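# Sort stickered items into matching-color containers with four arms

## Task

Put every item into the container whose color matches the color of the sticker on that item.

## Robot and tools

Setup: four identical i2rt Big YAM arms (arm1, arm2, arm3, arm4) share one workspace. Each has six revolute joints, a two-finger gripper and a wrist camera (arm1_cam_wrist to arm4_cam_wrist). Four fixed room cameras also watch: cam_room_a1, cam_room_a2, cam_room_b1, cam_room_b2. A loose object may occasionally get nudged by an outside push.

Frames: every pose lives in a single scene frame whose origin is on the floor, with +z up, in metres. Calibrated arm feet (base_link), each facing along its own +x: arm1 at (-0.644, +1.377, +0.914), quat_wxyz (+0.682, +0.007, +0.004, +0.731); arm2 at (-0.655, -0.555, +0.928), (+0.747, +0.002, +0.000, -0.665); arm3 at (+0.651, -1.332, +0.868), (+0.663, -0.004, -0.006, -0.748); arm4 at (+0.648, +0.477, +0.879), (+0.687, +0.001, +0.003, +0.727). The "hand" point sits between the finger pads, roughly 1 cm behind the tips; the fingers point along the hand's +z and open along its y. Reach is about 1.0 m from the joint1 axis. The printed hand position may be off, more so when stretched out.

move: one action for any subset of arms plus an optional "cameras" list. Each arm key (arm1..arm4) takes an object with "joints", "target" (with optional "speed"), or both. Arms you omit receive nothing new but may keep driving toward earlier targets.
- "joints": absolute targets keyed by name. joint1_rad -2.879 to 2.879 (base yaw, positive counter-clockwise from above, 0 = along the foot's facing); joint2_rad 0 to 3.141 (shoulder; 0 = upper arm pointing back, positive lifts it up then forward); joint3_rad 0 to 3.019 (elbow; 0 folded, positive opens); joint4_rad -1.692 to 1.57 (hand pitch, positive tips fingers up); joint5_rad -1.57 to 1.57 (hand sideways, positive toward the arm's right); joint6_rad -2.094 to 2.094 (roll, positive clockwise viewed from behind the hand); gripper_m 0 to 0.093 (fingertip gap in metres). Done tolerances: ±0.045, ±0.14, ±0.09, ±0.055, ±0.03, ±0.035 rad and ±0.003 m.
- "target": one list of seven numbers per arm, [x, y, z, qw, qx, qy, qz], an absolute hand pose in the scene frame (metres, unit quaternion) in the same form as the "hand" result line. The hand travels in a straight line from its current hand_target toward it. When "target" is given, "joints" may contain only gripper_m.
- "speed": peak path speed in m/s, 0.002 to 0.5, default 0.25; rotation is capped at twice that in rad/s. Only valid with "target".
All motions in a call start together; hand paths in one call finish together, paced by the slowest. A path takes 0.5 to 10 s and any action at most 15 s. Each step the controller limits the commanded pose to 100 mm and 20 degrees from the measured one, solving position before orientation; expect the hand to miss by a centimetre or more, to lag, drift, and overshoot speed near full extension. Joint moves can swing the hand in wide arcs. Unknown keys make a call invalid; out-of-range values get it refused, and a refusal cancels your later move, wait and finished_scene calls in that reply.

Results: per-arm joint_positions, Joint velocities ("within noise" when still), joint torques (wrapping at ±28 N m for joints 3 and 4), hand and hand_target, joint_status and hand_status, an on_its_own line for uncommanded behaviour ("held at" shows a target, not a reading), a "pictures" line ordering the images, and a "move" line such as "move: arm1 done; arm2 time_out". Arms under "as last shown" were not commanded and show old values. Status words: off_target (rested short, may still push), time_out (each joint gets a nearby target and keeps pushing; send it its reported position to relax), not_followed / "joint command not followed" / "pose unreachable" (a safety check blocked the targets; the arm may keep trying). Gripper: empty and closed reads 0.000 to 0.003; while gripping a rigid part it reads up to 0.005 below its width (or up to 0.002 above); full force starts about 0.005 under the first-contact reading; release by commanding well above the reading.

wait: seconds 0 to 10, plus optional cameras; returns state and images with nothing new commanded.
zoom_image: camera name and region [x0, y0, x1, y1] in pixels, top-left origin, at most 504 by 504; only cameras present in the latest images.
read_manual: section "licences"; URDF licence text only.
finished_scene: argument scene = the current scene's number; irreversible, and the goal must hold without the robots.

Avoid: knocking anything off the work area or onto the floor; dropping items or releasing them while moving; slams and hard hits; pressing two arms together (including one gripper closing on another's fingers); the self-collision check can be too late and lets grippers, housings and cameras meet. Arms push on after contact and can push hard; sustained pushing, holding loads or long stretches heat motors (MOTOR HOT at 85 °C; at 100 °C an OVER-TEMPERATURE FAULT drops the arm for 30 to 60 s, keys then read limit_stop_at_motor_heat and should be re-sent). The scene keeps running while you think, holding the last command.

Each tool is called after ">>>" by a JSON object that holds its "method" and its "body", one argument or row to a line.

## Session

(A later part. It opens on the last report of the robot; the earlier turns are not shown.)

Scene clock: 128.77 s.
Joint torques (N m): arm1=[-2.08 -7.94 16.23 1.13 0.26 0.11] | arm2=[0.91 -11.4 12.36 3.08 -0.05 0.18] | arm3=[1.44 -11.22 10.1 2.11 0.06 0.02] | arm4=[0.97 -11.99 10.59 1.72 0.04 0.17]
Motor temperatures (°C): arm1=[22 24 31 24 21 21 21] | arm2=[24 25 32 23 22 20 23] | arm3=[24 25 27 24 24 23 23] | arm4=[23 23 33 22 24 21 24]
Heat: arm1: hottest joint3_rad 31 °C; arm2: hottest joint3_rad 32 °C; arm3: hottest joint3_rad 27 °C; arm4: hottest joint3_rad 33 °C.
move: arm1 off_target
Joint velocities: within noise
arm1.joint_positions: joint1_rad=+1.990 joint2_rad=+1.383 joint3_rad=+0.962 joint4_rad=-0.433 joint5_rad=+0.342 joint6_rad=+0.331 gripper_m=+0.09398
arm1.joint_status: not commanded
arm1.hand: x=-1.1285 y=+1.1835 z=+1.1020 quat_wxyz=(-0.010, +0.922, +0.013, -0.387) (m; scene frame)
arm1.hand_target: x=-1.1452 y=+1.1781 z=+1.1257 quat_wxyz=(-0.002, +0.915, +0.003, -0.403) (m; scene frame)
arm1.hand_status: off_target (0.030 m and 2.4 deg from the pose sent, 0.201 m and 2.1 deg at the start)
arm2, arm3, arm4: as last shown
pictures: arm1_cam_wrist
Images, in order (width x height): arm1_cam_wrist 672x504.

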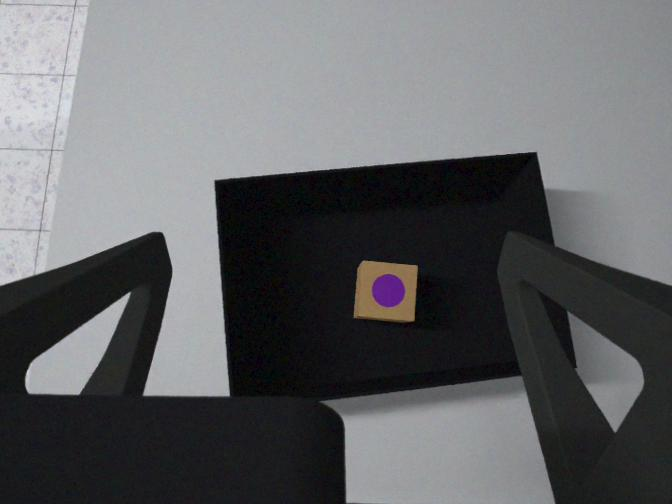

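>>> {"method": "move", "body": {
  "arm1": {"joints": {"joint1_rad": 1.9, "joint2_rad": 1.3, "joint3_rad": 1.1, "joint4_rad": -0.6, "joint5_rad": 0, "joint6_rad": 0}},
  "cameras": ["arm1_cam_wrist"]
}}

>>> {"method": "zoom_image", "body": {
  "camera": "arm1_cam_wrist",
  "region": [168, 126, 504, 378]
}}

>>> {"method": "move", "body": {
  "arm1": {"joints": {"joint4_rad": -0.3}},
  "cameras": ["arm1_cam_wrist"]
}}

>>> {"method": "zoom_image", "body": {
  "camera": "arm1_cam_wrist",
  "region": [168, 200, 504, 452]
}}

>>> {"method": "move", "body": {
  "arm1": {"joints": {"joint4_rad": -0.9}},
  "cameras": ["arm1_cam_wrist"]
}}

>>> {"method": "zoom_image", "body": {
  "camera": "arm1_cam_wrist",
  "region": [168, 0, 504, 252]
}}

Scene clock: 155.23 s.
Joint torques (N m): arm1=[-0.85 -7.41 15.88 1.14 0.02 -0.09] | arm2=[0.97 -11.4 12.33 3 -0.05 0.19] | arm3=[1.44 -11.22 10.11 2.13 0.07 0.02] | arm4=[1.03 -11.93 10.62 1.72 0.06 0.14]
Motor temperatures (°C): arm1=[22 25 35 23 22 21 21] | arm2=[24 25 32 23 22 20 23] | arm3=[24 25 28 24 24 23 23] | arm4=[23 23 34 22 24 21 24]
Heat: arm1: hottest joint3_rad 35 °C; arm2: hottest joint3_rad 32 °C; arm3: hottest joint3_rad 28 °C; arm4: hottest joint3_rad 34 °C.
move: arm1 done
Joint velocities: within noise
arm1.joint_positions: joint1_rad=+1.895 joint2_rad=+1.298 joint3_rad=+1.050 joint4_rad=-0.589 joint5_rad=+0.002 joint6_rad=+0.008 gripper_m=+0.09398
arm1.joint_status: all done
arm1.hand: x=-1.1206 y=+1.1780 z=+1.1576 quat_wxyz=(+0.068, +0.914, +0.179, -0.358) (m; scene frame)
arm1.hand_target: x=-1.1300 y=+1.1710 z=+1.1825 quat_wxyz=(+0.072, +0.906, +0.184, -0.375) (m; scene frame)
arm1.hand_status: not commanded
arm2, arm3, arm4: as last shown
pictures: arm1_cam_wrist
Images, in order (width x height): arm1_cam_wrist 672x504.

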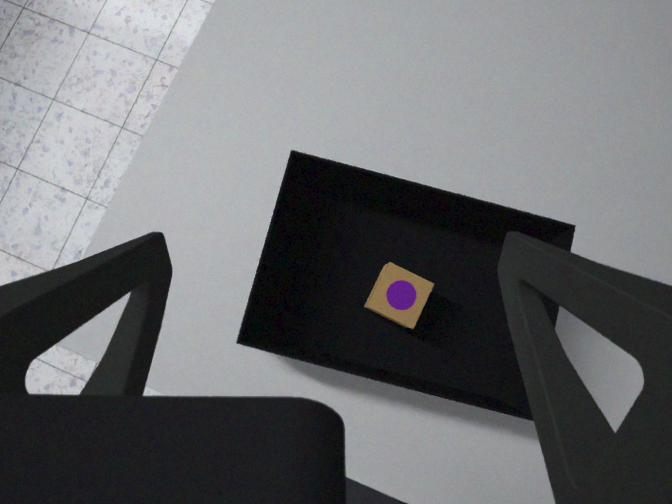

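Scaled by 1.500.

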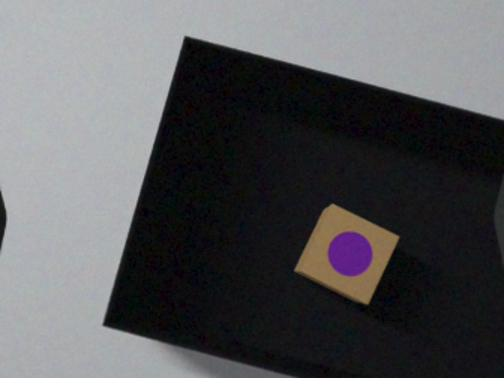

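Scene clock: 156.23 s.
Joint torques (N m): arm1=[-1.67 -7.88 16.17 2.54 -0.04 -0.04] | arm2=[0.85 -11.4 12.37 3.04 -0.06 0.18] | arm3=[1.32 -11.4 10.11 2.14 0.07 0.01] | arm4=[0.91 -11.75 10.56 1.81 0.07 0.19]
Motor temperatures (°C): arm1=[22 25 35 23 22 21 21] | arm2=[24 25 32 23 22 20 23] | arm3=[24 25 28 24 24 23 23] | arm4=[23 23 34 22 24 21 24]
Heat: arm1: hottest joint3_rad 35 °C; arm2: hottest joint3_rad 32 °C; arm3: hottest joint3_rad 28 °C; arm4: hottest joint3_rad 34 °C.
move: arm1 done
Joint velocities: within noise
arm1.joint_positions: joint1_rad=+1.895 joint2_rad=+1.298 joint3_rad=+1.050 joint4_rad=-0.322 joint5_rad=+0.002 joint6_rad=+0.008 gripper_m=+0.09398
arm1.joint_status: all done
arm1.hand: x=-1.1590 y=+1.1616 z=+1.2080 quat_wxyz=(+0.092, +0.858, +0.169, -0.476) (m; scene frame)
arm1.hand_target: x=-1.1701 y=+1.1536 z=+1.2416 quat_wxyz=(+0.099, +0.839, +0.171, -0.507) (m; scene frame)
arm1.hand_status: not commanded
arm2, arm3, arm4: as last shown
pictures: arm1_cam_wrist
Images, in order (width x height): arm1_cam_wrist 672x504.

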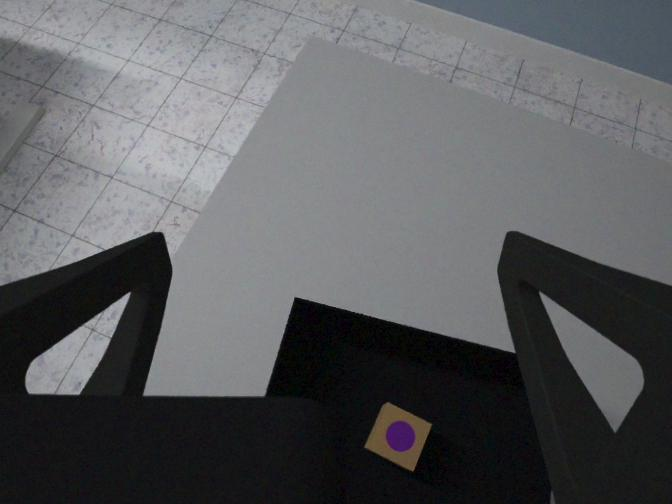

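Scaled by 1.500.

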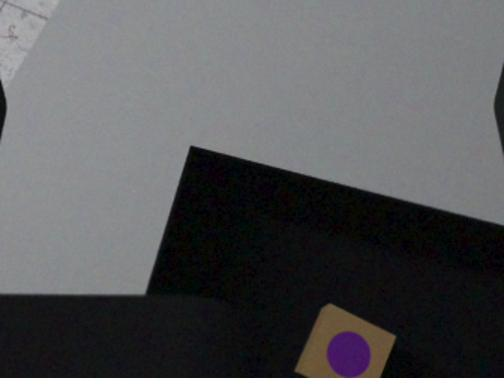

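Scene clock: 157.47 s.
Joint torques (N m): arm1=[-1.08 -7.71 15.66 0.54 -0.02 -0.03] | arm2=[0.97 -11.34 12.37 3.02 -0.06 0.19] | arm3=[1.2 -11.34 10.09 2.14 0.08 0] | arm4=[0.79 -11.28 10.47 1.72 0.05 0.13]
Motor temperatures (°C): arm1=[22 25 35 23 22 21 21] | arm2=[24 25 32 23 22 20 23] | arm3=[24 25 28 24 24 23 23] | arm4=[23 23 34 22 24 21 24]
Heat: arm1: hottest joint3_rad 35 °C; arm2: hottest joint3_rad 32 °C; arm3: hottest joint3_rad 28 °C; arm4: hottest joint3_rad 34 °C.
move: arm1 done
Joint velocities: within noise
arm1.joint_positions: joint1_rad=+1.895 joint2_rad=+1.298 joint3_rad=+1.050 joint4_rad=-0.889 joint5_rad=+0.002 joint6_rad=+0.008 gripper_m=+0.09398
arm1.joint_status: all done
arm1.hand: x=-1.0646 y=+1.2016 z=+1.1164 quat_wxyz=(+0.039, +0.957, +0.188, -0.218) (m; scene frame)
arm1.hand_target: x=-1.0755 y=+1.1943 z=+1.1390 quat_wxyz=(+0.043, +0.951, +0.193, -0.236) (m; scene frame)
arm1.hand_status: not commanded
arm2, arm3, arm4: as last shown
pictures: arm1_cam_wrist
Images, in order (width x height): arm1_cam_wrist 672x504.

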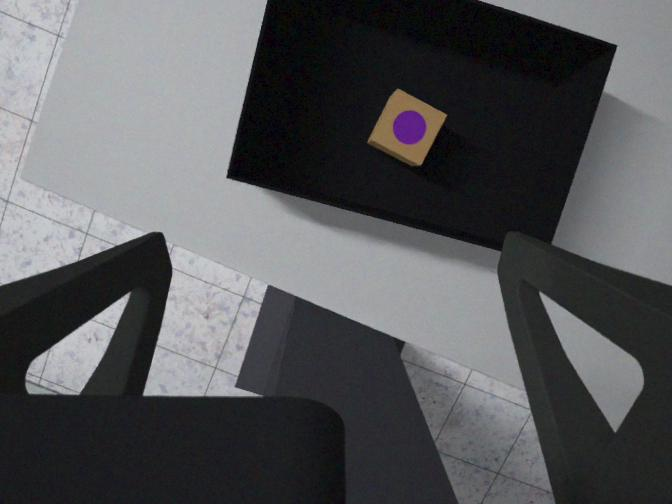

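Scaled by 1.500.

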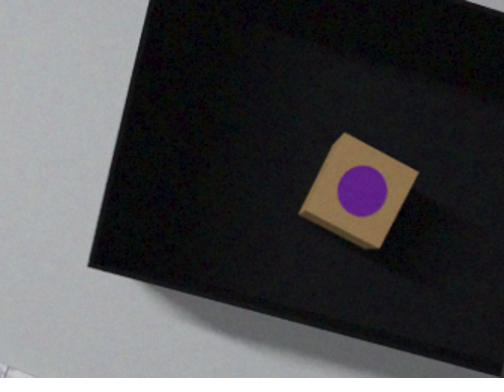

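>>> {"method": "move", "body": {
  "arm1": {"joints": {"joint1_rad": 0, "joint2_rad": 1.2, "joint3_rad": 1.4, "joint4_rad": -0.9}},
  "arm2": {"joints": {"joint1_rad": 0}},
  "arm3": {"joints": {"joint1_rad": 0}},
  "arm4": {"joints": {"joint1_rad": 0}},
  "cameras": []
}}

>>> {"method": "move", "body": {
  "arm1": {"joints": {"joint2_rad": 0.6, "joint3_rad": 1.4, "joint4_rad": -0.7}},
  "arm2": {"joints": {"joint2_rad": 0.6, "joint3_rad": 1.4, "joint4_rad": -0.7}},
  "arm3": {"joints": {"joint2_rad": 0.6, "joint3_rad": 1.4, "joint4_rad": -0.7}},
  "arm4": {"joints": {"joint2_rad": 0.6, "joint3_rad": 1.4, "joint4_rad": -0.7}},
  "cameras": ["cam_room_a1", "cam_room_b2"]
}}

Scene clock: 220.83 s.
Joint torques (N m): arm1=[-1.26 -7.65 14.52 1.39 -0.01 -0.04] | arm2=[0.44 -11.34 12.37 2.81 0.03 0.17] | arm3=[1.08 -11.16 10.09 1.87 -0.04 0.01] | arm4=[0.32 -11.4 10.48 1.65 0.12 0.16]
Motor temperatures (°C): arm1=[22 25 36 23 21 21 21] | arm2=[24 25 33 23 22 20 23] | arm3=[24 26 29 24 24 23 23] | arm4=[23 23 36 22 24 21 24]
Heat: arm1: hottest joint3_rad 36 °C; arm2: hottest joint3_rad 33 °C; arm3: hottest joint3_rad 29 °C; arm4: hottest joint3_rad 36 °C.
move: arm1 done; arm2 done; arm3 done; arm4 done
Joint velocities: within noise
arm1.joint_positions: joint1_rad=-0.002 joint2_rad=+1.211 joint3_rad=+1.369 joint4_rad=-0.896 joint5_rad=+0.002 joint6_rad=+0.006 gripper_m=+0.09400
arm1.joint_status: all done
arm1.hand: x=-0.6708 y=+1.8864 z=+1.3194 quat_wxyz=(-0.272, +0.663, -0.629, -0.302) (m; scene frame)
arm1.hand_target: x=-0.6717 y=+1.8853 z=+1.3414 quat_wxyz=(-0.284, +0.660, -0.621, -0.314) (m; scene frame)
arm1.hand_status: not commanded
arm2.joint_positions: joint1_rad=+0.005 joint2_rad=+1.202 joint3_rad=+1.399 joint4_rad=-0.913 joint5_rad=-0.001 joint6_rad=-0.012 gripper_m=+0.09400
arm2.joint_status: all done
arm2.hand: x=-0.5944 y=-1.0617 z=+1.3481 quat_wxyz=(-0.309, -0.600, -0.685, +0.274) (m; scene frame)
arm2.hand_target: x=-0.5967 y=-1.0636 z=+1.3521 quat_wxyz=(-0.315, -0.603, -0.678, +0.279) (m; scene frame)
arm2.hand_status: not commanded
arm3.joint_positions: joint1_rad=+0.002 joint2_rad=+1.211 joint3_rad=+1.394 joint4_rad=-0.911 joint5_rad=+0.001 joint6_rad=-0.006 gripper_m=+0.09400
arm3.joint_status: all done
arm3.hand: x=+0.5893 y=-1.8332 z=+1.2890 quat_wxyz=(-0.275, -0.679, -0.605, +0.311) (m; scene frame)
arm3.hand_target: x=+0.5885 y=-1.8323 z=+1.2998 quat_wxyz=(-0.285, -0.677, -0.599, +0.319) (m; scene frame)
arm3.hand_status: not commanded
arm4.joint_positions: joint1_rad=+0.004 joint2_rad=+1.211 joint3_rad=+1.386 joint4_rad=-0.913 joint5_rad=-0.001 joint6_rad=-0.012 gripper_m=+0.09400
arm4.joint_status: all done
arm4.hand: x=+0.6193 y=+0.9881 z=+1.2873 quat_wxyz=(-0.276, +0.669, -0.624, -0.294) (m; scene frame)
arm4.hand_target: x=+0.6216 y=+0.9883 z=+1.3031 quat_wxyz=(-0.287, +0.659, -0.624, -0.307) (m; scene frame)
arm4.hand_status: not commanded
pictures: none
No camera images: "cameras" was empty.

Scene clock: 222.53 s.
Joint torques (N m): arm1=[-1.85 4.31 9.28 2.25 -0.05 0] | arm2=[0.38 1.08 9.62 2.85 0.04 0.19] | arm3=[1.2 1.49 8.16 1.95 -0.04 0.01] | arm4=[0.67 1.49 7.25 1.62 0.11 0.15]
Motor temperatures (°C): arm1=[22 25 36 23 21 21 21] | arm2=[24 25 33 23 22 20 23] | arm3=[24 26 29 24 24 23 23] | arm4=[23 23 36 22 24 21 24]
Heat: arm1: hottest joint3_rad 36 °C; arm2: hottest joint3_rad 33 °C; arm3: hottest joint3_rad 29 °C; arm4: hottest joint3_rad 36 °C.
move: arm1 done; arm2 done; arm3 done; arm4 done
Joint velocities: within noise
arm1.joint_positions: joint1_rad=-0.002 joint2_rad=+0.602 joint3_rad=+1.395 joint4_rad=-0.712 joint5_rad=+0.002 joint6_rad=+0.006 gripper_m=+0.09400
arm1.joint_status: all done
arm1.hand: x=-0.6496 y=+1.6367 z=+1.6074 quat_wxyz=(-0.498, +0.489, -0.468, -0.542) (m; scene frame)
arm1.hand_target: x=-0.6501 y=+1.6335 z=+1.6137 quat_wxyz=(-0.503, +0.486, -0.461, -0.546) (m; scene frame)
arm1.hand_status: not commanded
arm2.joint_positions: joint1_rad=+0.005 joint2_rad=+0.601 joint3_rad=+1.399 joint4_rad=-0.708 joint5_rad=-0.001 joint6_rad=-0.012 gripper_m=+0.09400
arm2.joint_status: all done
arm2.hand: x=-0.6251 y=-0.8153 z=+1.6235 quat_wxyz=(-0.550, -0.445, -0.508, +0.491) (m; scene frame)
arm2.hand_target: x=-0.6266 y=-0.8144 z=+1.6262 quat_wxyz=(-0.554, -0.447, -0.502, +0.492) (m; scene frame)
arm2.hand_status: not commanded
arm3.joint_positions: joint1_rad=+0.002 joint2_rad=+0.607 joint3_rad=+1.393 joint4_rad=-0.707 joint5_rad=+0.001 joint6_rad=-0.006 gripper_m=+0.09400
arm3.joint_status: all done
arm3.hand: x=+0.6182 y=-1.5847 z=+1.5630 quat_wxyz=(-0.490, -0.503, -0.447, +0.554) (m; scene frame)
arm3.hand_target: x=+0.6185 y=-1.5788 z=+1.5697 quat_wxyz=(-0.495, -0.499, -0.441, +0.558) (m; scene frame)
arm3.hand_status: not commanded
arm4.joint_positions: joint1_rad=+0.004 joint2_rad=+0.603 joint3_rad=+1.400 joint4_rad=-0.709 joint5_rad=-0.001 joint6_rad=-0.012 gripper_m=+0.09400
arm4.joint_status: all done
arm4.hand: x=+0.6358 y=+0.7395 z=+1.5746 quat_wxyz=(-0.507, +0.494, -0.462, -0.535) (m; scene frame)
arm4.hand_target: x=+0.6371 y=+0.7378 z=+1.5772 quat_wxyz=(-0.508, +0.487, -0.463, -0.539) (m; scene frame)
arm4.hand_status: not commanded
pictures: cam_room_a1, cam_room_b2
Images, in order (width x height): cam_room_a1 672x504, cam_room_b2 672x504.

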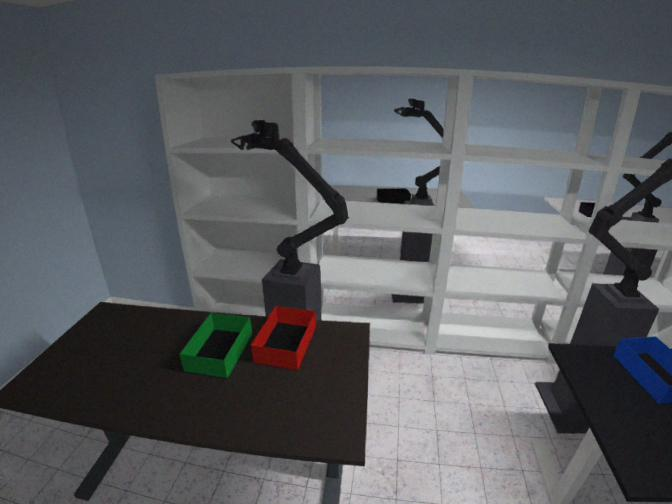

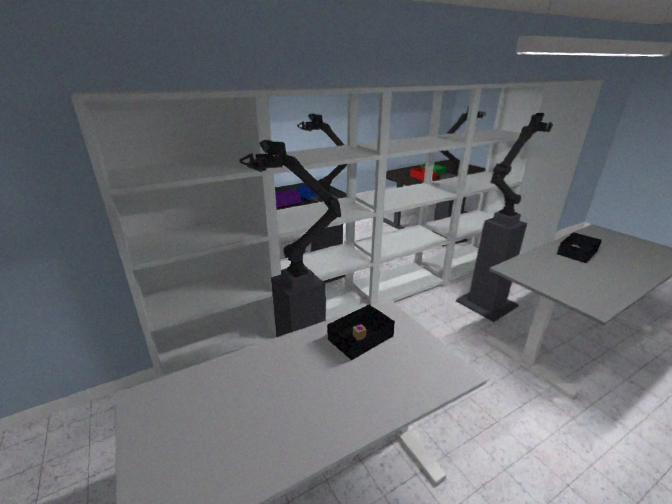

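>>> {"method": "move", "body": {
  "arm1": {"joints": {"joint1_rad": -2.248}},
  "arm2": {"joints": {"joint1_rad": 2.118}},
  "arm3": {"joints": {"joint1_rad": -1.99}},
  "arm4": {"joints": {"joint1_rad": 0.904}}
}}

Scene clock: 234.10 s.
Joint torques (N m): arm1=[-2.61 3.78 9.32 2.17 -0.04 -0.02] | arm2=[1.14 1.08 9.59 2.88 0.02 0.19] | arm3=[0.44 0.85 8.27 1.94 -0.04 0] | arm4=[1.38 1.73 7.34 1.68 0.12 0.15]
Motor temperatures (°C): arm1=[22 25 36 23 21 21 21] | arm2=[24 25 32 23 22 20 23] | arm3=[24 25 29 24 24 23 23] | arm4=[23 23 34 22 24 21 24]
Heat: arm1: hottest joint3_rad 36 °C; arm2: hottest joint3_rad 32 °C; arm3: hottest joint3_rad 29 °C; arm4: hottest joint3_rad 34 °C.
move: arm1 done; arm2 done; arm3 done; arm4 done
Joint velocities: within noise
arm1.joint_positions: joint1_rad=-2.241 joint2_rad=+0.602 joint3_rad=+1.395 joint4_rad=-0.712 joint5_rad=+0.002 joint6_rad=+0.006 gripper_m=+0.09402
arm1.joint_status: all done
arm1.hand: x=-0.4175 y=+1.2268 z=+1.6027 quat_wxyz=(-0.697, -0.203, -0.653, +0.217) (m; scene frame)
arm1.hand_target: x=-0.4209 y=+1.2273 z=+1.6090 quat_wxyz=(-0.702, -0.200, -0.646, +0.223) (m; scene frame)
arm1.hand_status: not commanded
arm2.joint_positions: joint1_rad=+2.112 joint2_rad=+0.601 joint3_rad=+1.399 joint4_rad=-0.708 joint5_rad=+0.000 joint6_rad=-0.012 gripper_m=+0.09402
arm2.joint_status: all done
arm2.hand: x=-0.4507 y=-0.3989 z=+1.6252 quat_wxyz=(-0.701, +0.221, -0.636, -0.235) (m; scene frame)
arm2.hand_target: x=-0.4524 y=-0.3985 z=+1.6279 quat_wxyz=(-0.702, +0.218, -0.633, -0.242) (m; scene frame)
arm2.hand_status: not commanded
arm3.joint_positions: joint1_rad=-1.980 joint2_rad=+0.607 joint3_rad=+1.393 joint4_rad=-0.707 joint5_rad=+0.001 joint6_rad=-0.006 gripper_m=+0.09402
arm3.joint_status: all done
arm3.hand: x=+0.4221 y=-1.1879 z=+1.5573 quat_wxyz=(+0.190, -0.657, +0.181, +0.707) (m; scene frame)
arm3.hand_target: x=+0.4285 y=-1.1887 z=+1.5641 quat_wxyz=(+0.193, -0.649, +0.184, +0.713) (m; scene frame)
arm3.hand_status: not commanded
arm4.joint_positions: joint1_rad=+0.899 joint2_rad=+0.603 joint3_rad=+1.400 joint4_rad=-0.709 joint5_rad=-0.001 joint6_rad=-0.012 gripper_m=+0.09400
arm4.joint_status: all done
arm4.hand: x=+0.4388 y=+0.6301 z=+1.5760 quat_wxyz=(-0.226, +0.643, -0.202, -0.703) (m; scene frame)
arm4.hand_target: x=+0.4397 y=+0.6282 z=+1.5786 quat_wxyz=(-0.221, +0.638, -0.203, -0.709) (m; scene frame)
arm4.hand_status: not commanded
pictures: arm1_cam_wrist, arm2_cam_wrist, arm3_cam_wrist, arm4_cam_wrist, cam_room_a1, cam_room_a2, cam_room_b1, cam_room_b2
Images, in order (width x height): arm1_cam_wrist 672x504, arm2_cam_wrist 672x504, arm3_cam_wrist 672x504, arm4_cam_wrist 672x504, cam_room_a1 672x504, cam_room_a2 672x504, cam_room_b1 672x504, cam_room_b2 672x504.

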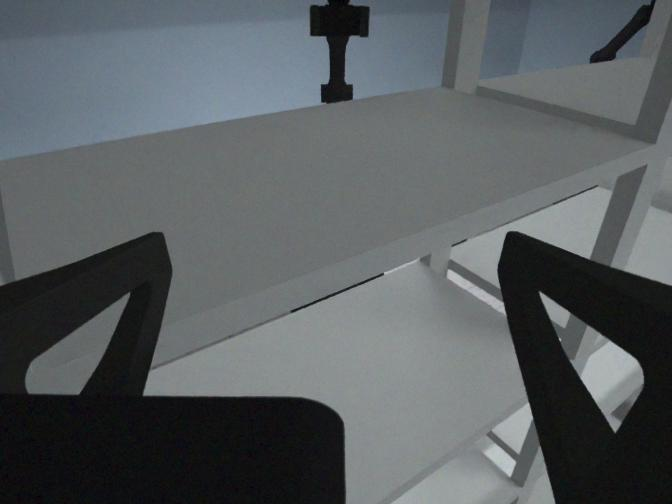

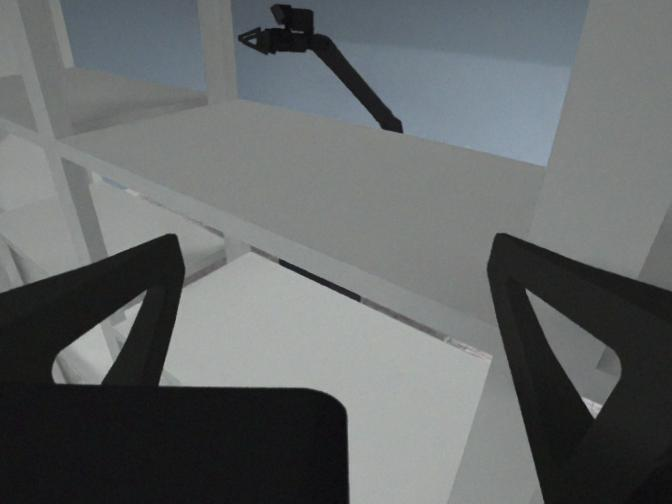

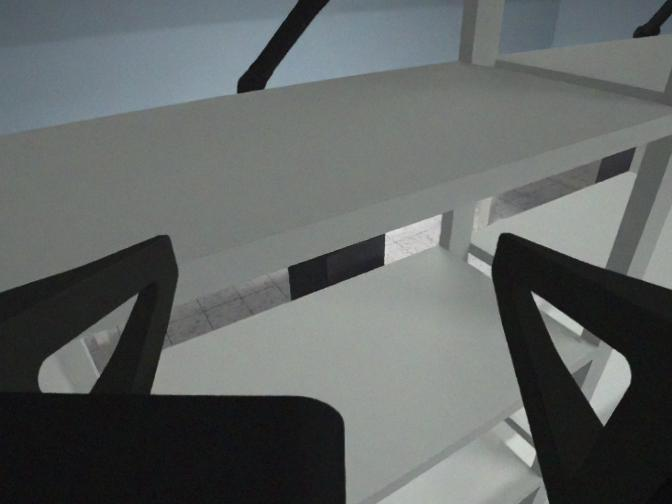

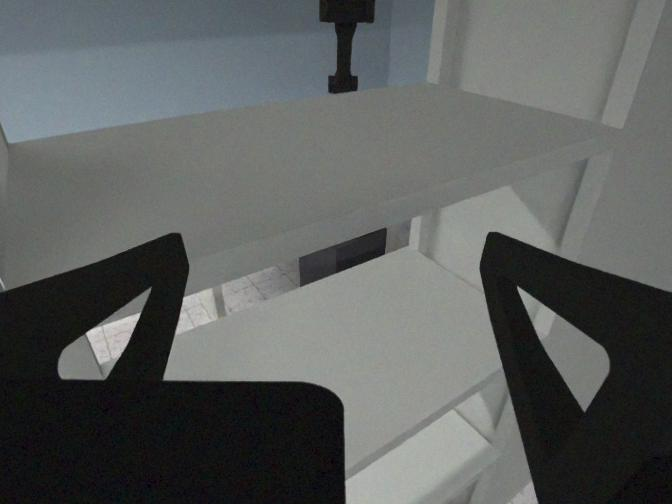

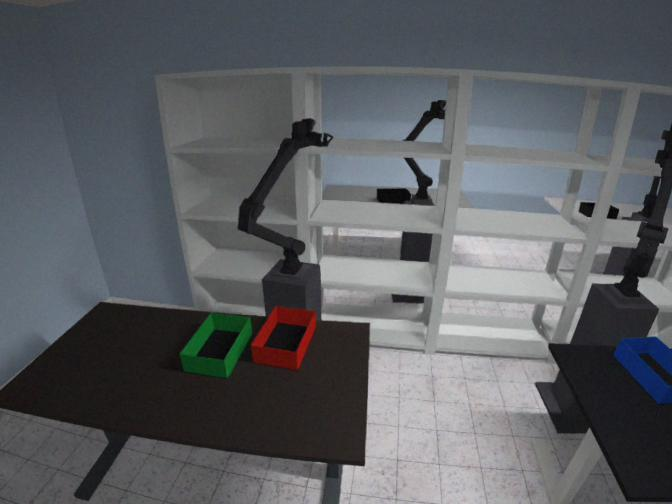

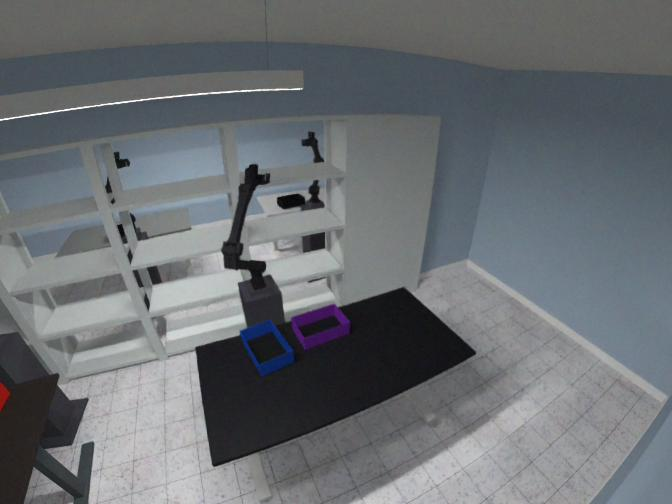

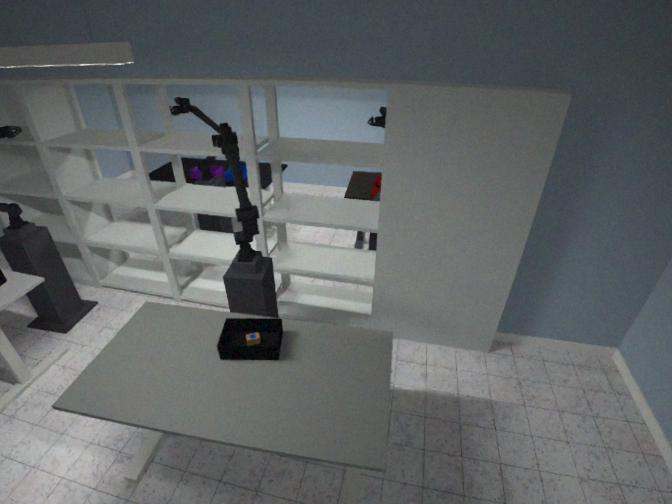

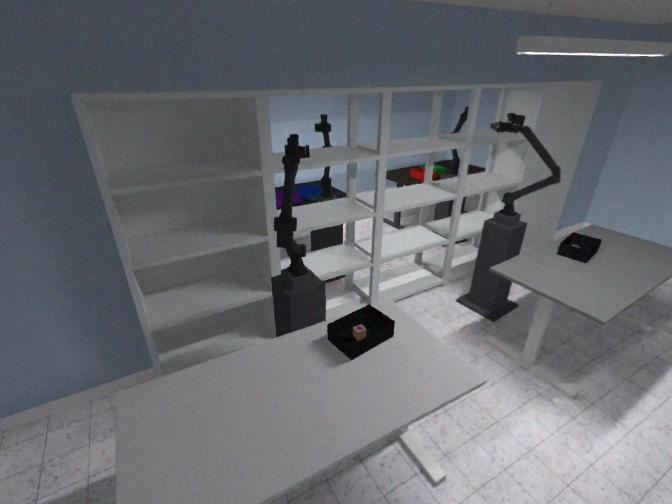

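>>> {"method": "move", "body": {
  "arm1": {"joints": {"joint1_rad": 0.3}},
  "cameras": []
}}

>>> {"method": "move", "body": {
  "arm1": {"joints": {"joint1_rad": 1.8, "joint2_rad": 1.3, "joint3_rad": 1.2, "joint4_rad": -0.95, "joint5_rad": 0.3, "joint6_rad": 0.2}},
  "cameras": ["arm1_cam_wrist"]
}}

>>> {"method": "move", "body": {
  "arm1": {"target": [-1.157, 1.237, 0.87, 0.009, -0.9653, 0.0337, 0.2586]},
  "cameras": ["arm1_cam_wrist"]
}}

Scene clock: 315.57 s.
Joint torques (N m): arm1=[-0.91 4.07 9.26 2.1 0.07 0] | arm2=[1.08 0.97 9.62 2.89 0.02 0.18] | arm3=[0.67 0.85 8.21 1.96 -0.03 0.01] | arm4=[1.38 1.49 7.24 1.7 0.1 0.13]
Motor temperatures (°C): arm1=[22 24 34 23 21 21 21] | arm2=[24 25 31 23 22 20 23] | arm3=[24 24 28 24 24 23 23] | arm4=[23 22 29 22 24 21 24]
Heat: arm1: hottest joint3_rad 34 °C; arm2: hottest joint3_rad 31 °C; arm3: hottest joint3_rad 28 °C; arm4: hottest joint3_rad 29 °C.
move: arm1 done
Joint velocities: within noise
arm1.joint_positions: joint1_rad=+0.293 joint2_rad=+0.602 joint3_rad=+1.395 joint4_rad=-0.712 joint5_rad=-0.002 joint6_rad=+0.006 gripper_m=+0.09402
arm1.joint_status: all done
arm1.hand: x=-0.7252 y=+1.6204 z=+1.6086 quat_wxyz=(-0.413, +0.552, -0.389, -0.611) (m; scene frame)
arm1.hand_target: x=-0.7255 y=+1.6169 z=+1.6148 quat_wxyz=(-0.417, +0.548, -0.382, -0.616) (m; scene frame)
arm1.hand_status: not commanded
arm2, arm3, arm4: as last shown
pictures: none
No camera images: "cameras" was empty.

Scene clock: 317.33 s.
Joint torques (N m): arm1=[-1.9 -9.58 13.09 0.59 0.29 0.16] | arm2=[1.2 0.97 9.62 2.91 0.01 0.19] | arm3=[0.44 0.91 8.24 2 -0.03 0] | arm4=[1.2 1.85 7.32 1.66 0.12 0.16]
Motor temperatures (°C): arm1=[22 24 34 23 21 21 21] | arm2=[24 25 31 23 22 20 23] | arm3=[24 24 28 24 24 23 23] | arm4=[23 22 29 22 24 21 24]
Heat: arm1: hottest joint3_rad 34 °C; arm2: hottest joint3_rad 31 °C; arm3: hottest joint3_rad 28 °C; arm4: hottest joint3_rad 29 °C.
move: arm1 done
Joint velocities: within noise
arm1.joint_positions: joint1_rad=+1.802 joint2_rad=+1.322 joint3_rad=+1.181 joint4_rad=-0.937 joint5_rad=+0.298 joint6_rad=+0.192 gripper_m=+0.09402
arm1.joint_status: all done
arm1.hand: x=-1.1184 y=+1.2819 z=+1.1721 quat_wxyz=(-0.082, +0.957, +0.015, -0.277) (m; scene frame)
arm1.hand_target: x=-1.1178 y=+1.2833 z=+1.1900 quat_wxyz=(-0.078, +0.954, +0.008, -0.290) (m; scene frame)
arm1.hand_status: not commanded
arm2, arm3, arm4: as last shown
pictures: arm1_cam_wrist
Images, in order (width x height): arm1_cam_wrist 672x504.

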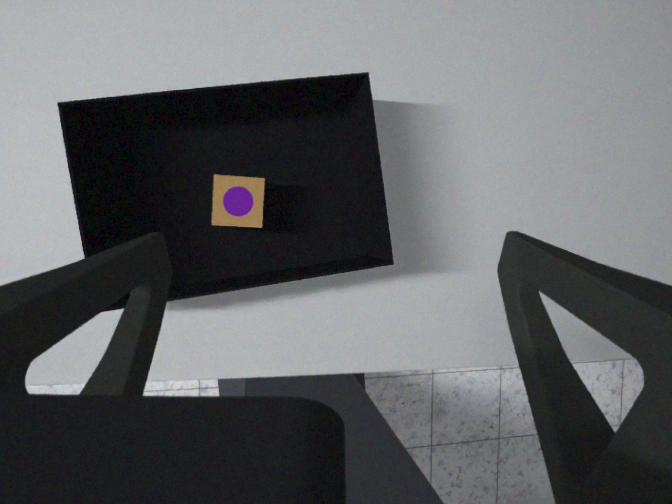

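Scene clock: 319.33 s.
Joint torques (N m): arm1=[-0.62 -12.75 7.39 1.8 0.11 0.09] | arm2=[1.14 0.97 9.59 2.86 0.02 0.18] | arm3=[0.44 0.91 8.23 1.98 -0.03 -0.01] | arm4=[1.26 1.61 7.31 1.7 0.12 0.14]
Motor temperatures (°C): arm1=[22 24 33 23 21 21 21] | arm2=[24 25 31 23 22 20 23] | arm3=[24 24 28 24 24 23 23] | arm4=[23 22 29 22 24 21 24]
Heat: arm1: hottest joint3_rad 33 °C; arm2: hottest joint3_rad 31 °C; arm3: hottest joint3_rad 28 °C; arm4: hottest joint3_rad 29 °C.
move: arm1 off_target
Joint velocities: within noise
arm1.joint_positions: joint1_rad=+1.821 joint2_rad=+1.869 joint3_rad=+0.910 joint4_rad=-0.171 joint5_rad=+0.189 joint6_rad=+0.345 gripper_m=+0.09402
arm1.joint_status: not commanded
arm1.hand: x=-1.1497 y=+1.2453 z=+0.8619 quat_wxyz=(-0.017, +0.969, -0.033, -0.244) (m; scene frame)
arm1.hand_target: x=-1.1568 y=+1.2370 z=+0.8701 quat_wxyz=(-0.009, +0.965, -0.034, -0.258) (m; scene frame)
arm1.hand_status: off_target (0.014 m and 2.0 deg from the pose sent, 0.308 m and 10.4 deg at the start)
arm2, arm3, arm4: as last shown
pictures: arm1_cam_wrist
Images, in order (width x height): arm1_cam_wrist 672x504.

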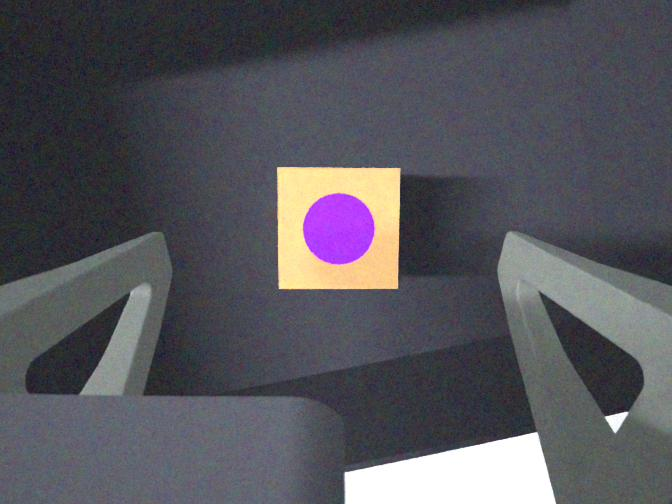

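>>> {"method": "move", "body": {
  "arm1": {"target": [-1.161, 1.2385, 0.743, 0.009, -0.9653, 0.0337, 0.2586], "speed": 0.15},
  "cameras": ["arm1_cam_wrist", "cam_room_b2"]
}}

Scene clock: 328.27 s.
Joint torques (N m): arm1=[-1.26 -13.33 6.53 1.88 0.11 0.08] | arm2=[1.14 1.03 9.58 2.89 0.02 0.2] | arm3=[0.56 0.85 8.25 1.98 -0.04 0] | arm4=[1.32 1.67 7.39 1.72 0.12 0.14]
Motor temperatures (°C): arm1=[22 25 33 23 21 21 21] | arm2=[24 25 31 23 22 20 23] | arm3=[24 24 28 24 24 23 23] | arm4=[23 22 29 22 24 21 24]
Heat: arm1: hottest joint3_rad 33 °C; arm2: hottest joint3_rad 31 °C; arm3: hottest joint3_rad 28 °C; arm4: hottest joint3_rad 29 °C.
move: arm1 off_target
Joint velocities: within noise
arm1.joint_positions: joint1_rad=+1.821 joint2_rad=+2.185 joint3_rad=+0.920 joint4_rad=+0.127 joint5_rad=+0.188 joint6_rad=+0.344 gripper_m=+0.09402
arm1.joint_status: not commanded
arm1.hand: x=-1.1433 y=+1.2481 z=+0.7374 quat_wxyz=(-0.018, +0.970, -0.032, -0.240) (m; scene frame)
arm1.hand_target: x=-1.1605 y=+1.2386 z=+0.7436 quat_wxyz=(-0.009, +0.965, -0.034, -0.259) (m; scene frame)
arm1.hand_status: off_target (0.021 m and 2.5 deg from the pose sent, 0.120 m and 2.0 deg at the start)
arm2, arm3, arm4: as last shown
pictures: arm1_cam_wrist, cam_room_b2
Images, in order (width x height): arm1_cam_wrist 672x504, cam_room_b2 672x504.

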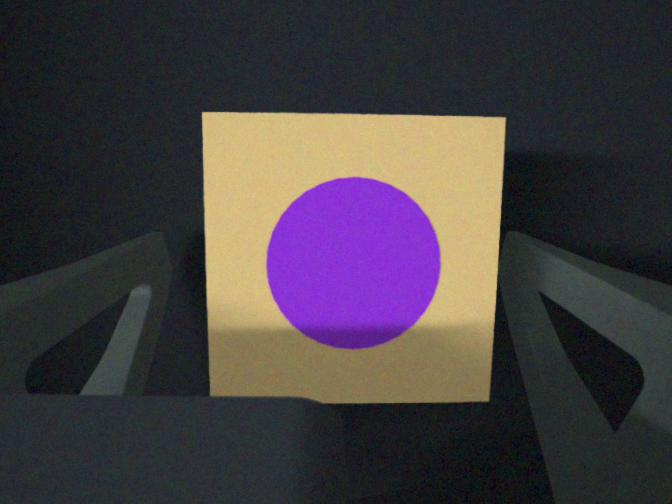

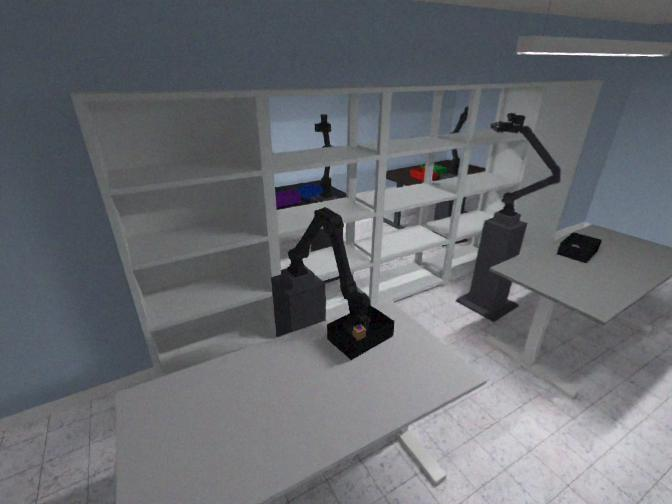

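>>> {"method": "move", "body": {
  "arm1": {"joints": {"gripper_m": 0.045}},
  "cameras": ["arm1_cam_wrist"]
}}

Scene clock: 334.87 s.
Joint torques (N m): arm1=[-1.61 -13.33 6.52 1.81 0.17 0.1] | arm2=[1.2 1.03 9.57 2.85 0.02 0.19] | arm3=[0.62 1.03 8.24 2 -0.04 0.01] | arm4=[1.26 2.02 7.23 1.69 0.12 0.16]
Motor temperatures (°C): arm1=[22 25 32 23 21 21 21] | arm2=[24 25 31 23 22 20 23] | arm3=[24 24 28 24 24 23 23] | arm4=[23 22 29 22 24 21 24]
Heat: arm1: hottest joint3_rad 32 °C; arm2: hottest joint3_rad 31 °C; arm3: hottest joint3_rad 28 °C; arm4: hottest joint3_rad 29 °C.
move: arm1 off_target
Joint velocities: within noise
arm1.joint_positions: joint1_rad=+1.821 joint2_rad=+2.185 joint3_rad=+0.920 joint4_rad=+0.128 joint5_rad=+0.187 joint6_rad=+0.344 gripper_m=+0.05289
arm1.joint_status: gripper_m off_target (ended at +0.05292, target +0.04500)
arm1.hand: x=-1.1436 y=+1.2479 z=+0.7375 quat_wxyz=(-0.017, +0.970, -0.032, -0.240) (m; scene frame)
arm1.hand_target: x=-1.1604 y=+1.2386 z=+0.7435 quat_wxyz=(-0.009, +0.965, -0.034, -0.258) (m; scene frame)
arm1.hand_status: not commanded
arm2, arm3, arm4: as last shown
pictures: arm1_cam_wrist
Images, in order (width x height): arm1_cam_wrist 672x504.

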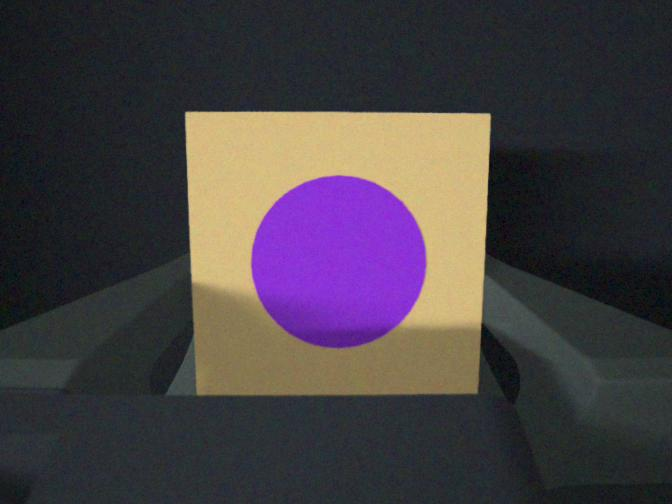

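>>> {"method": "move", "body": {
  "arm1": {"target": [-1.161, 1.2385, 0.95, 0.009, -0.9653, 0.0337, 0.2586]},
  "cameras": []
}}

>>> {"method": "move", "body": {
  "arm1": {"joints": {"joint1_rad": 1.6, "joint2_rad": 0.8, "joint3_rad": 1.3, "joint4_rad": -1.5, "joint5_rad": 0, "joint6_rad": 0}},
  "cameras": ["arm1_cam_wrist", "cam_room_b2"]
}}

>>> {"method": "move", "body": {
  "arm1": {"joints": {"joint1_rad": -2.248}},
  "cameras": ["arm1_cam_wrist", "cam_room_b2"]
}}

Scene clock: 352.87 s.
Joint torques (N m): arm1=[-1.44 -12.51 12.66 0.92 0.12 0.04] | arm2=[1.14 0.97 9.59 2.86 0.02 0.18] | arm3=[0.56 0.91 8.2 1.99 -0.04 -0.01] | arm4=[1.2 1.9 7.3 1.85 0.11 0.17]
Motor temperatures (°C): arm1=[21 25 31 23 21 21 22] | arm2=[24 24 31 23 22 20 23] | arm3=[24 24 28 24 24 23 23] | arm4=[23 22 29 22 24 21 24]
Heat: arm1: hottest joint3_rad 31 °C; arm2: hottest joint3_rad 31 °C; arm3: hottest joint3_rad 28 °C; arm4: hottest joint3_rad 29 °C.
move: arm1 off_target
Joint velocities: within noise
arm1.joint_positions: joint1_rad=+1.821 joint2_rad=+1.707 joint3_rad=+0.924 joint4_rad=-0.362 joint5_rad=+0.186 joint6_rad=+0.344 gripper_m=+0.05289
arm1.joint_status: not commanded
arm1.hand: x=-1.1397 y=+1.2476 z=+0.9273 quat_wxyz=(-0.018, +0.971, -0.032, -0.236) (m; scene frame)
arm1.hand_target: x=-1.1599 y=+1.2388 z=+0.9506 quat_wxyz=(-0.009, +0.965, -0.034, -0.259) (m; scene frame)
arm1.hand_status: off_target (0.032 m and 2.8 deg from the pose sent, 0.213 m and 2.4 deg at the start)
arm2, arm3, arm4: as last shown
pictures: none
No camera images: "cameras" was empty.

Scene clock: 354.40 s.
Joint torques (N m): arm1=[-1.08 1.73 11.29 0.84 -0.06 -0.04] | arm2=[1.2 1.03 9.58 2.91 0.02 0.19] | arm3=[0.62 0.91 8.24 2 -0.03 0] | arm4=[1.08 1.73 7.2 1.76 0.11 0.14]
Motor temperatures (°C): arm1=[21 25 32 23 21 21 22] | arm2=[24 24 31 23 22 20 23] | arm3=[24 24 28 24 24 23 23] | arm4=[23 22 29 22 24 21 24]
Heat: arm1: hottest joint3_rad 32 °C; arm2: hottest joint3_rad 31 °C; arm3: hottest joint3_rad 28 °C; arm4: hottest joint3_rad 29 °C.
move: arm1 done
Joint velocities: within noise
arm1.joint_positions: joint1_rad=+1.592 joint2_rad=+0.794 joint3_rad=+1.286 joint4_rad=-1.491 joint5_rad=+0.001 joint6_rad=+0.008 gripper_m=+0.05289
arm1.joint_status: all done
arm1.hand: x=-0.9106 y=+1.3521 z=+1.3401 quat_wxyz=(+0.012, +0.956, +0.040, -0.289) (m; scene frame)
arm1.hand_target: x=-0.9106 y=+1.3498 z=+1.3439 quat_wxyz=(+0.012, +0.956, +0.047, -0.289) (m; scene frame)
arm1.hand_status: not commanded
arm2, arm3, arm4: as last shown
pictures: arm1_cam_wrist, cam_room_b2
Images, in order (width x height): arm1_cam_wrist 672x504, cam_room_b2 672x504.

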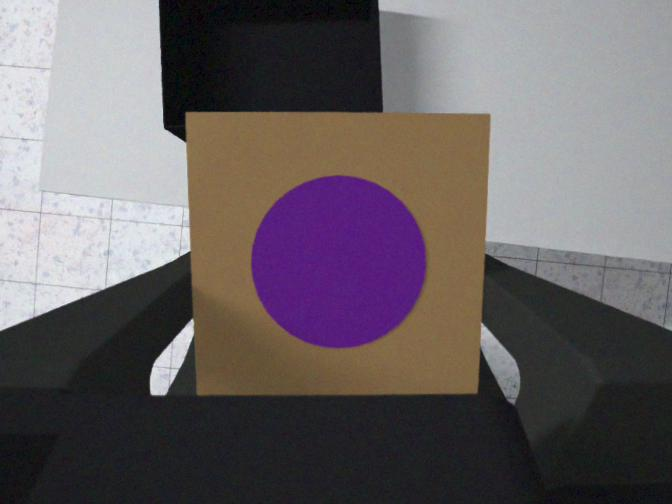

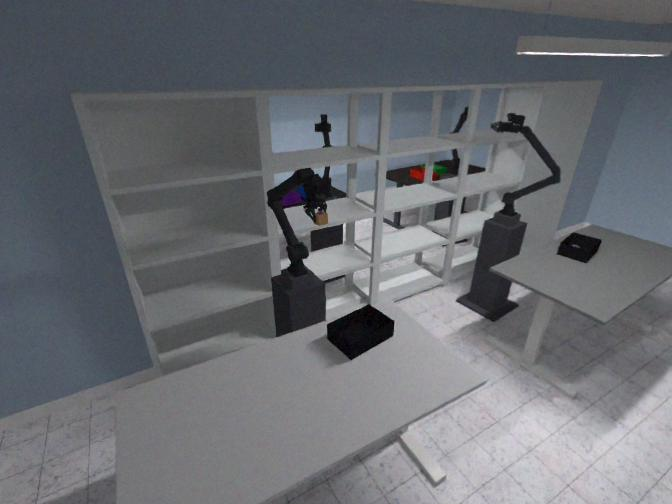

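Scene clock: 357.00 s.
Joint torques (N m): arm1=[-1.9 -0.26 11.4 0.92 -0.06 -0.02] | arm2=[1.14 0.97 9.61 2.89 0.02 0.18] | arm3=[0.56 1.08 8.25 1.99 -0.04 0] | arm4=[1.14 1.96 7.43 1.73 0.11 0.17]
Motor temperatures (°C): arm1=[21 25 32 23 21 21 22] | arm2=[24 24 31 23 22 20 23] | arm3=[24 24 28 24 24 23 23] | arm4=[23 22 29 22 24 21 24]
Heat: arm1: hottest joint3_rad 32 °C; arm2: hottest joint3_rad 31 °C; arm3: hottest joint3_rad 28 °C; arm4: hottest joint3_rad 29 °C.
move: arm1 done
Joint velocities: within noise
arm1.joint_positions: joint1_rad=-2.242 joint2_rad=+0.808 joint3_rad=+1.286 joint4_rad=-1.491 joint5_rad=+0.002 joint6_rad=+0.005 gripper_m=+0.05291
arm1.joint_status: all done
arm1.hand: x=-0.4081 y=+1.2178 z=+1.3283 quat_wxyz=(-0.255, -0.287, -0.919, +0.083) (m; scene frame)
arm1.hand_target: x=-0.4120 y=+1.2187 z=+1.3357 quat_wxyz=(-0.261, -0.287, -0.918, +0.086) (m; scene frame)
arm1.hand_status: not commanded
arm2.joint_positions: joint1_rad=+2.112 joint2_rad=+0.601 joint3_rad=+1.399 joint4_rad=-0.708 joint5_rad=+0.000 joint6_rad=-0.012 gripper_m=+0.09402
arm2.joint_status: not commanded
arm2.hand: x=-0.4507 y=-0.3989 z=+1.6252 quat_wxyz=(-0.701, +0.221, -0.636, -0.235) (m; scene frame)
arm2.hand_target: x=-0.4524 y=-0.3985 z=+1.6279 quat_wxyz=(-0.702, +0.218, -0.633, -0.242) (m; scene frame)
arm2.hand_status: not commanded
arm3.joint_positions: joint1_rad=-1.980 joint2_rad=+0.607 joint3_rad=+1.393 joint4_rad=-0.707 joint5_rad=+0.001 joint6_rad=-0.006 gripper_m=+0.09402
arm3.joint_status: not commanded
arm3.hand: x=+0.4221 y=-1.1879 z=+1.5573 quat_wxyz=(+0.190, -0.657, +0.181, +0.707) (m; scene frame)
arm3.hand_target: x=+0.4285 y=-1.1887 z=+1.5641 quat_wxyz=(+0.193, -0.649, +0.184, +0.713) (m; scene frame)
arm3.hand_status: not commanded
arm4.joint_positions: joint1_rad=+0.899 joint2_rad=+0.603 joint3_rad=+1.400 joint4_rad=-0.709 joint5_rad=-0.001 joint6_rad=-0.012 gripper_m=+0.09400
arm4.joint_status: not commanded
arm4.hand: x=+0.4388 y=+0.6301 z=+1.5760 quat_wxyz=(-0.226, +0.643, -0.202, -0.703) (m; scene frame)
arm4.hand_target: x=+0.4397 y=+0.6282 z=+1.5786 quat_wxyz=(-0.221, +0.638, -0.203, -0.709) (m; scene frame)
arm4.hand_status: not commanded
pictures: arm1_cam_wrist, cam_room_b2
Images, in order (width x height): arm1_cam_wrist 672x504, cam_room_b2 672x504.

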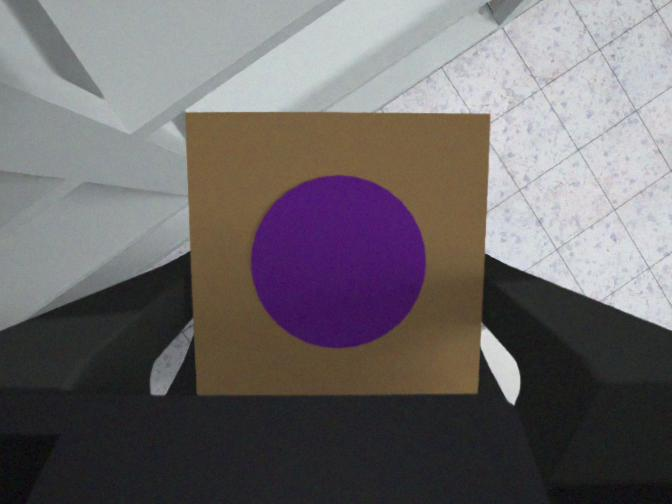

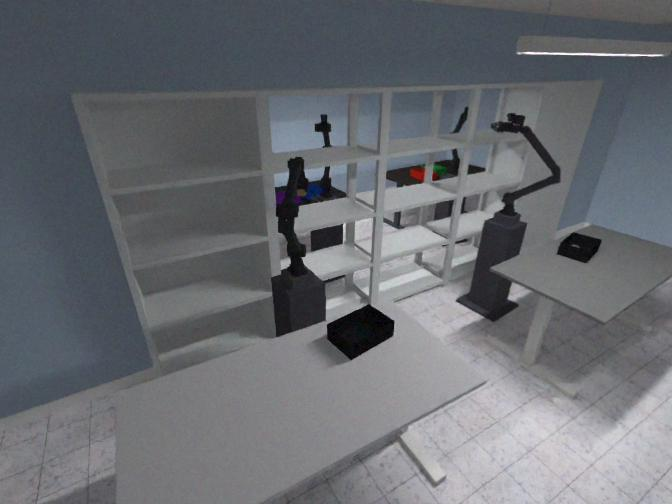

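>>> {"method": "move", "body": {
  "arm1": {"target": [-0.2745, 1.1202, 1.122, 0.247, 0.2888, 0.9217, -0.0774], "speed": 0.3},
  "cameras": ["arm1_cam_wrist", "cam_room_b2"]
}}

Scene clock: 374.20 s.
Joint torques (N m): arm1=[-2.49 -7.06 11.99 1.89 -0.07 -0.01] | arm2=[1.2 0.91 9.59 2.89 0.03 0.18] | arm3=[0.5 0.85 8.25 1.99 -0.04 0.01] | arm4=[0.79 1.67 7.21 1.74 0.12 0.17]
Motor temperatures (°C): arm1=[21 25 32 23 21 21 22] | arm2=[24 24 31 23 22 20 23] | arm3=[24 24 28 24 24 23 23] | arm4=[23 22 29 22 24 21 24]
Heat: arm1: hottest joint3_rad 32 °C; arm2: hottest joint3_rad 31 °C; arm3: hottest joint3_rad 28 °C; arm4: hottest joint3_rad 29 °C.
move: arm1 off_target
Joint velocities: within noise
arm1.joint_positions: joint1_rad=-2.243 joint2_rad=+1.215 joint3_rad=+0.969 joint4_rad=-0.836 joint5_rad=-0.007 joint6_rad=+0.005 gripper_m=+0.05291
arm1.joint_status: not commanded
arm1.hand: x=-0.2785 y=+1.1280 z=+1.1068 quat_wxyz=(-0.225, -0.290, -0.928, +0.069) (m; scene frame)
arm1.hand_target: x=-0.2748 y=+1.1204 z=+1.1221 quat_wxyz=(-0.247, -0.289, -0.922, +0.078) (m; scene frame)
arm1.hand_status: off_target (0.018 m and 2.8 deg from the pose sent, 0.264 m and 1.2 deg at the start)
arm2, arm3, arm4: as last shown
pictures: arm1_cam_wrist, cam_room_b2
Images, in order (width x height): arm1_cam_wrist 672x504, cam_room_b2 672x504.

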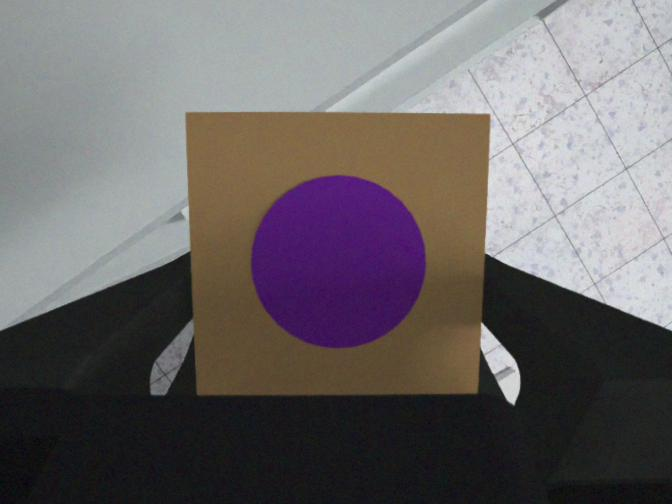

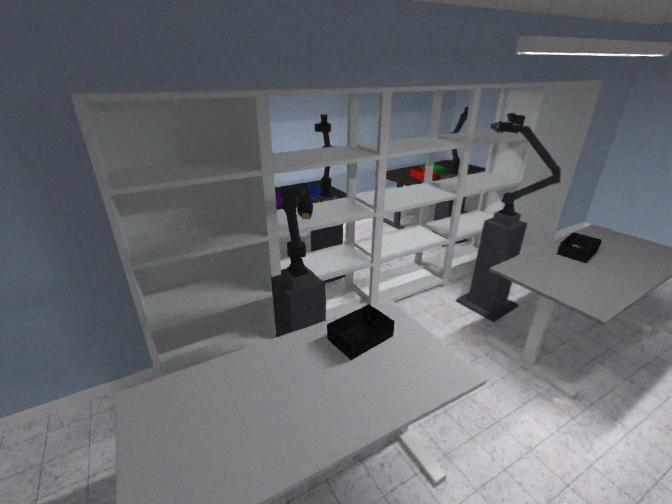

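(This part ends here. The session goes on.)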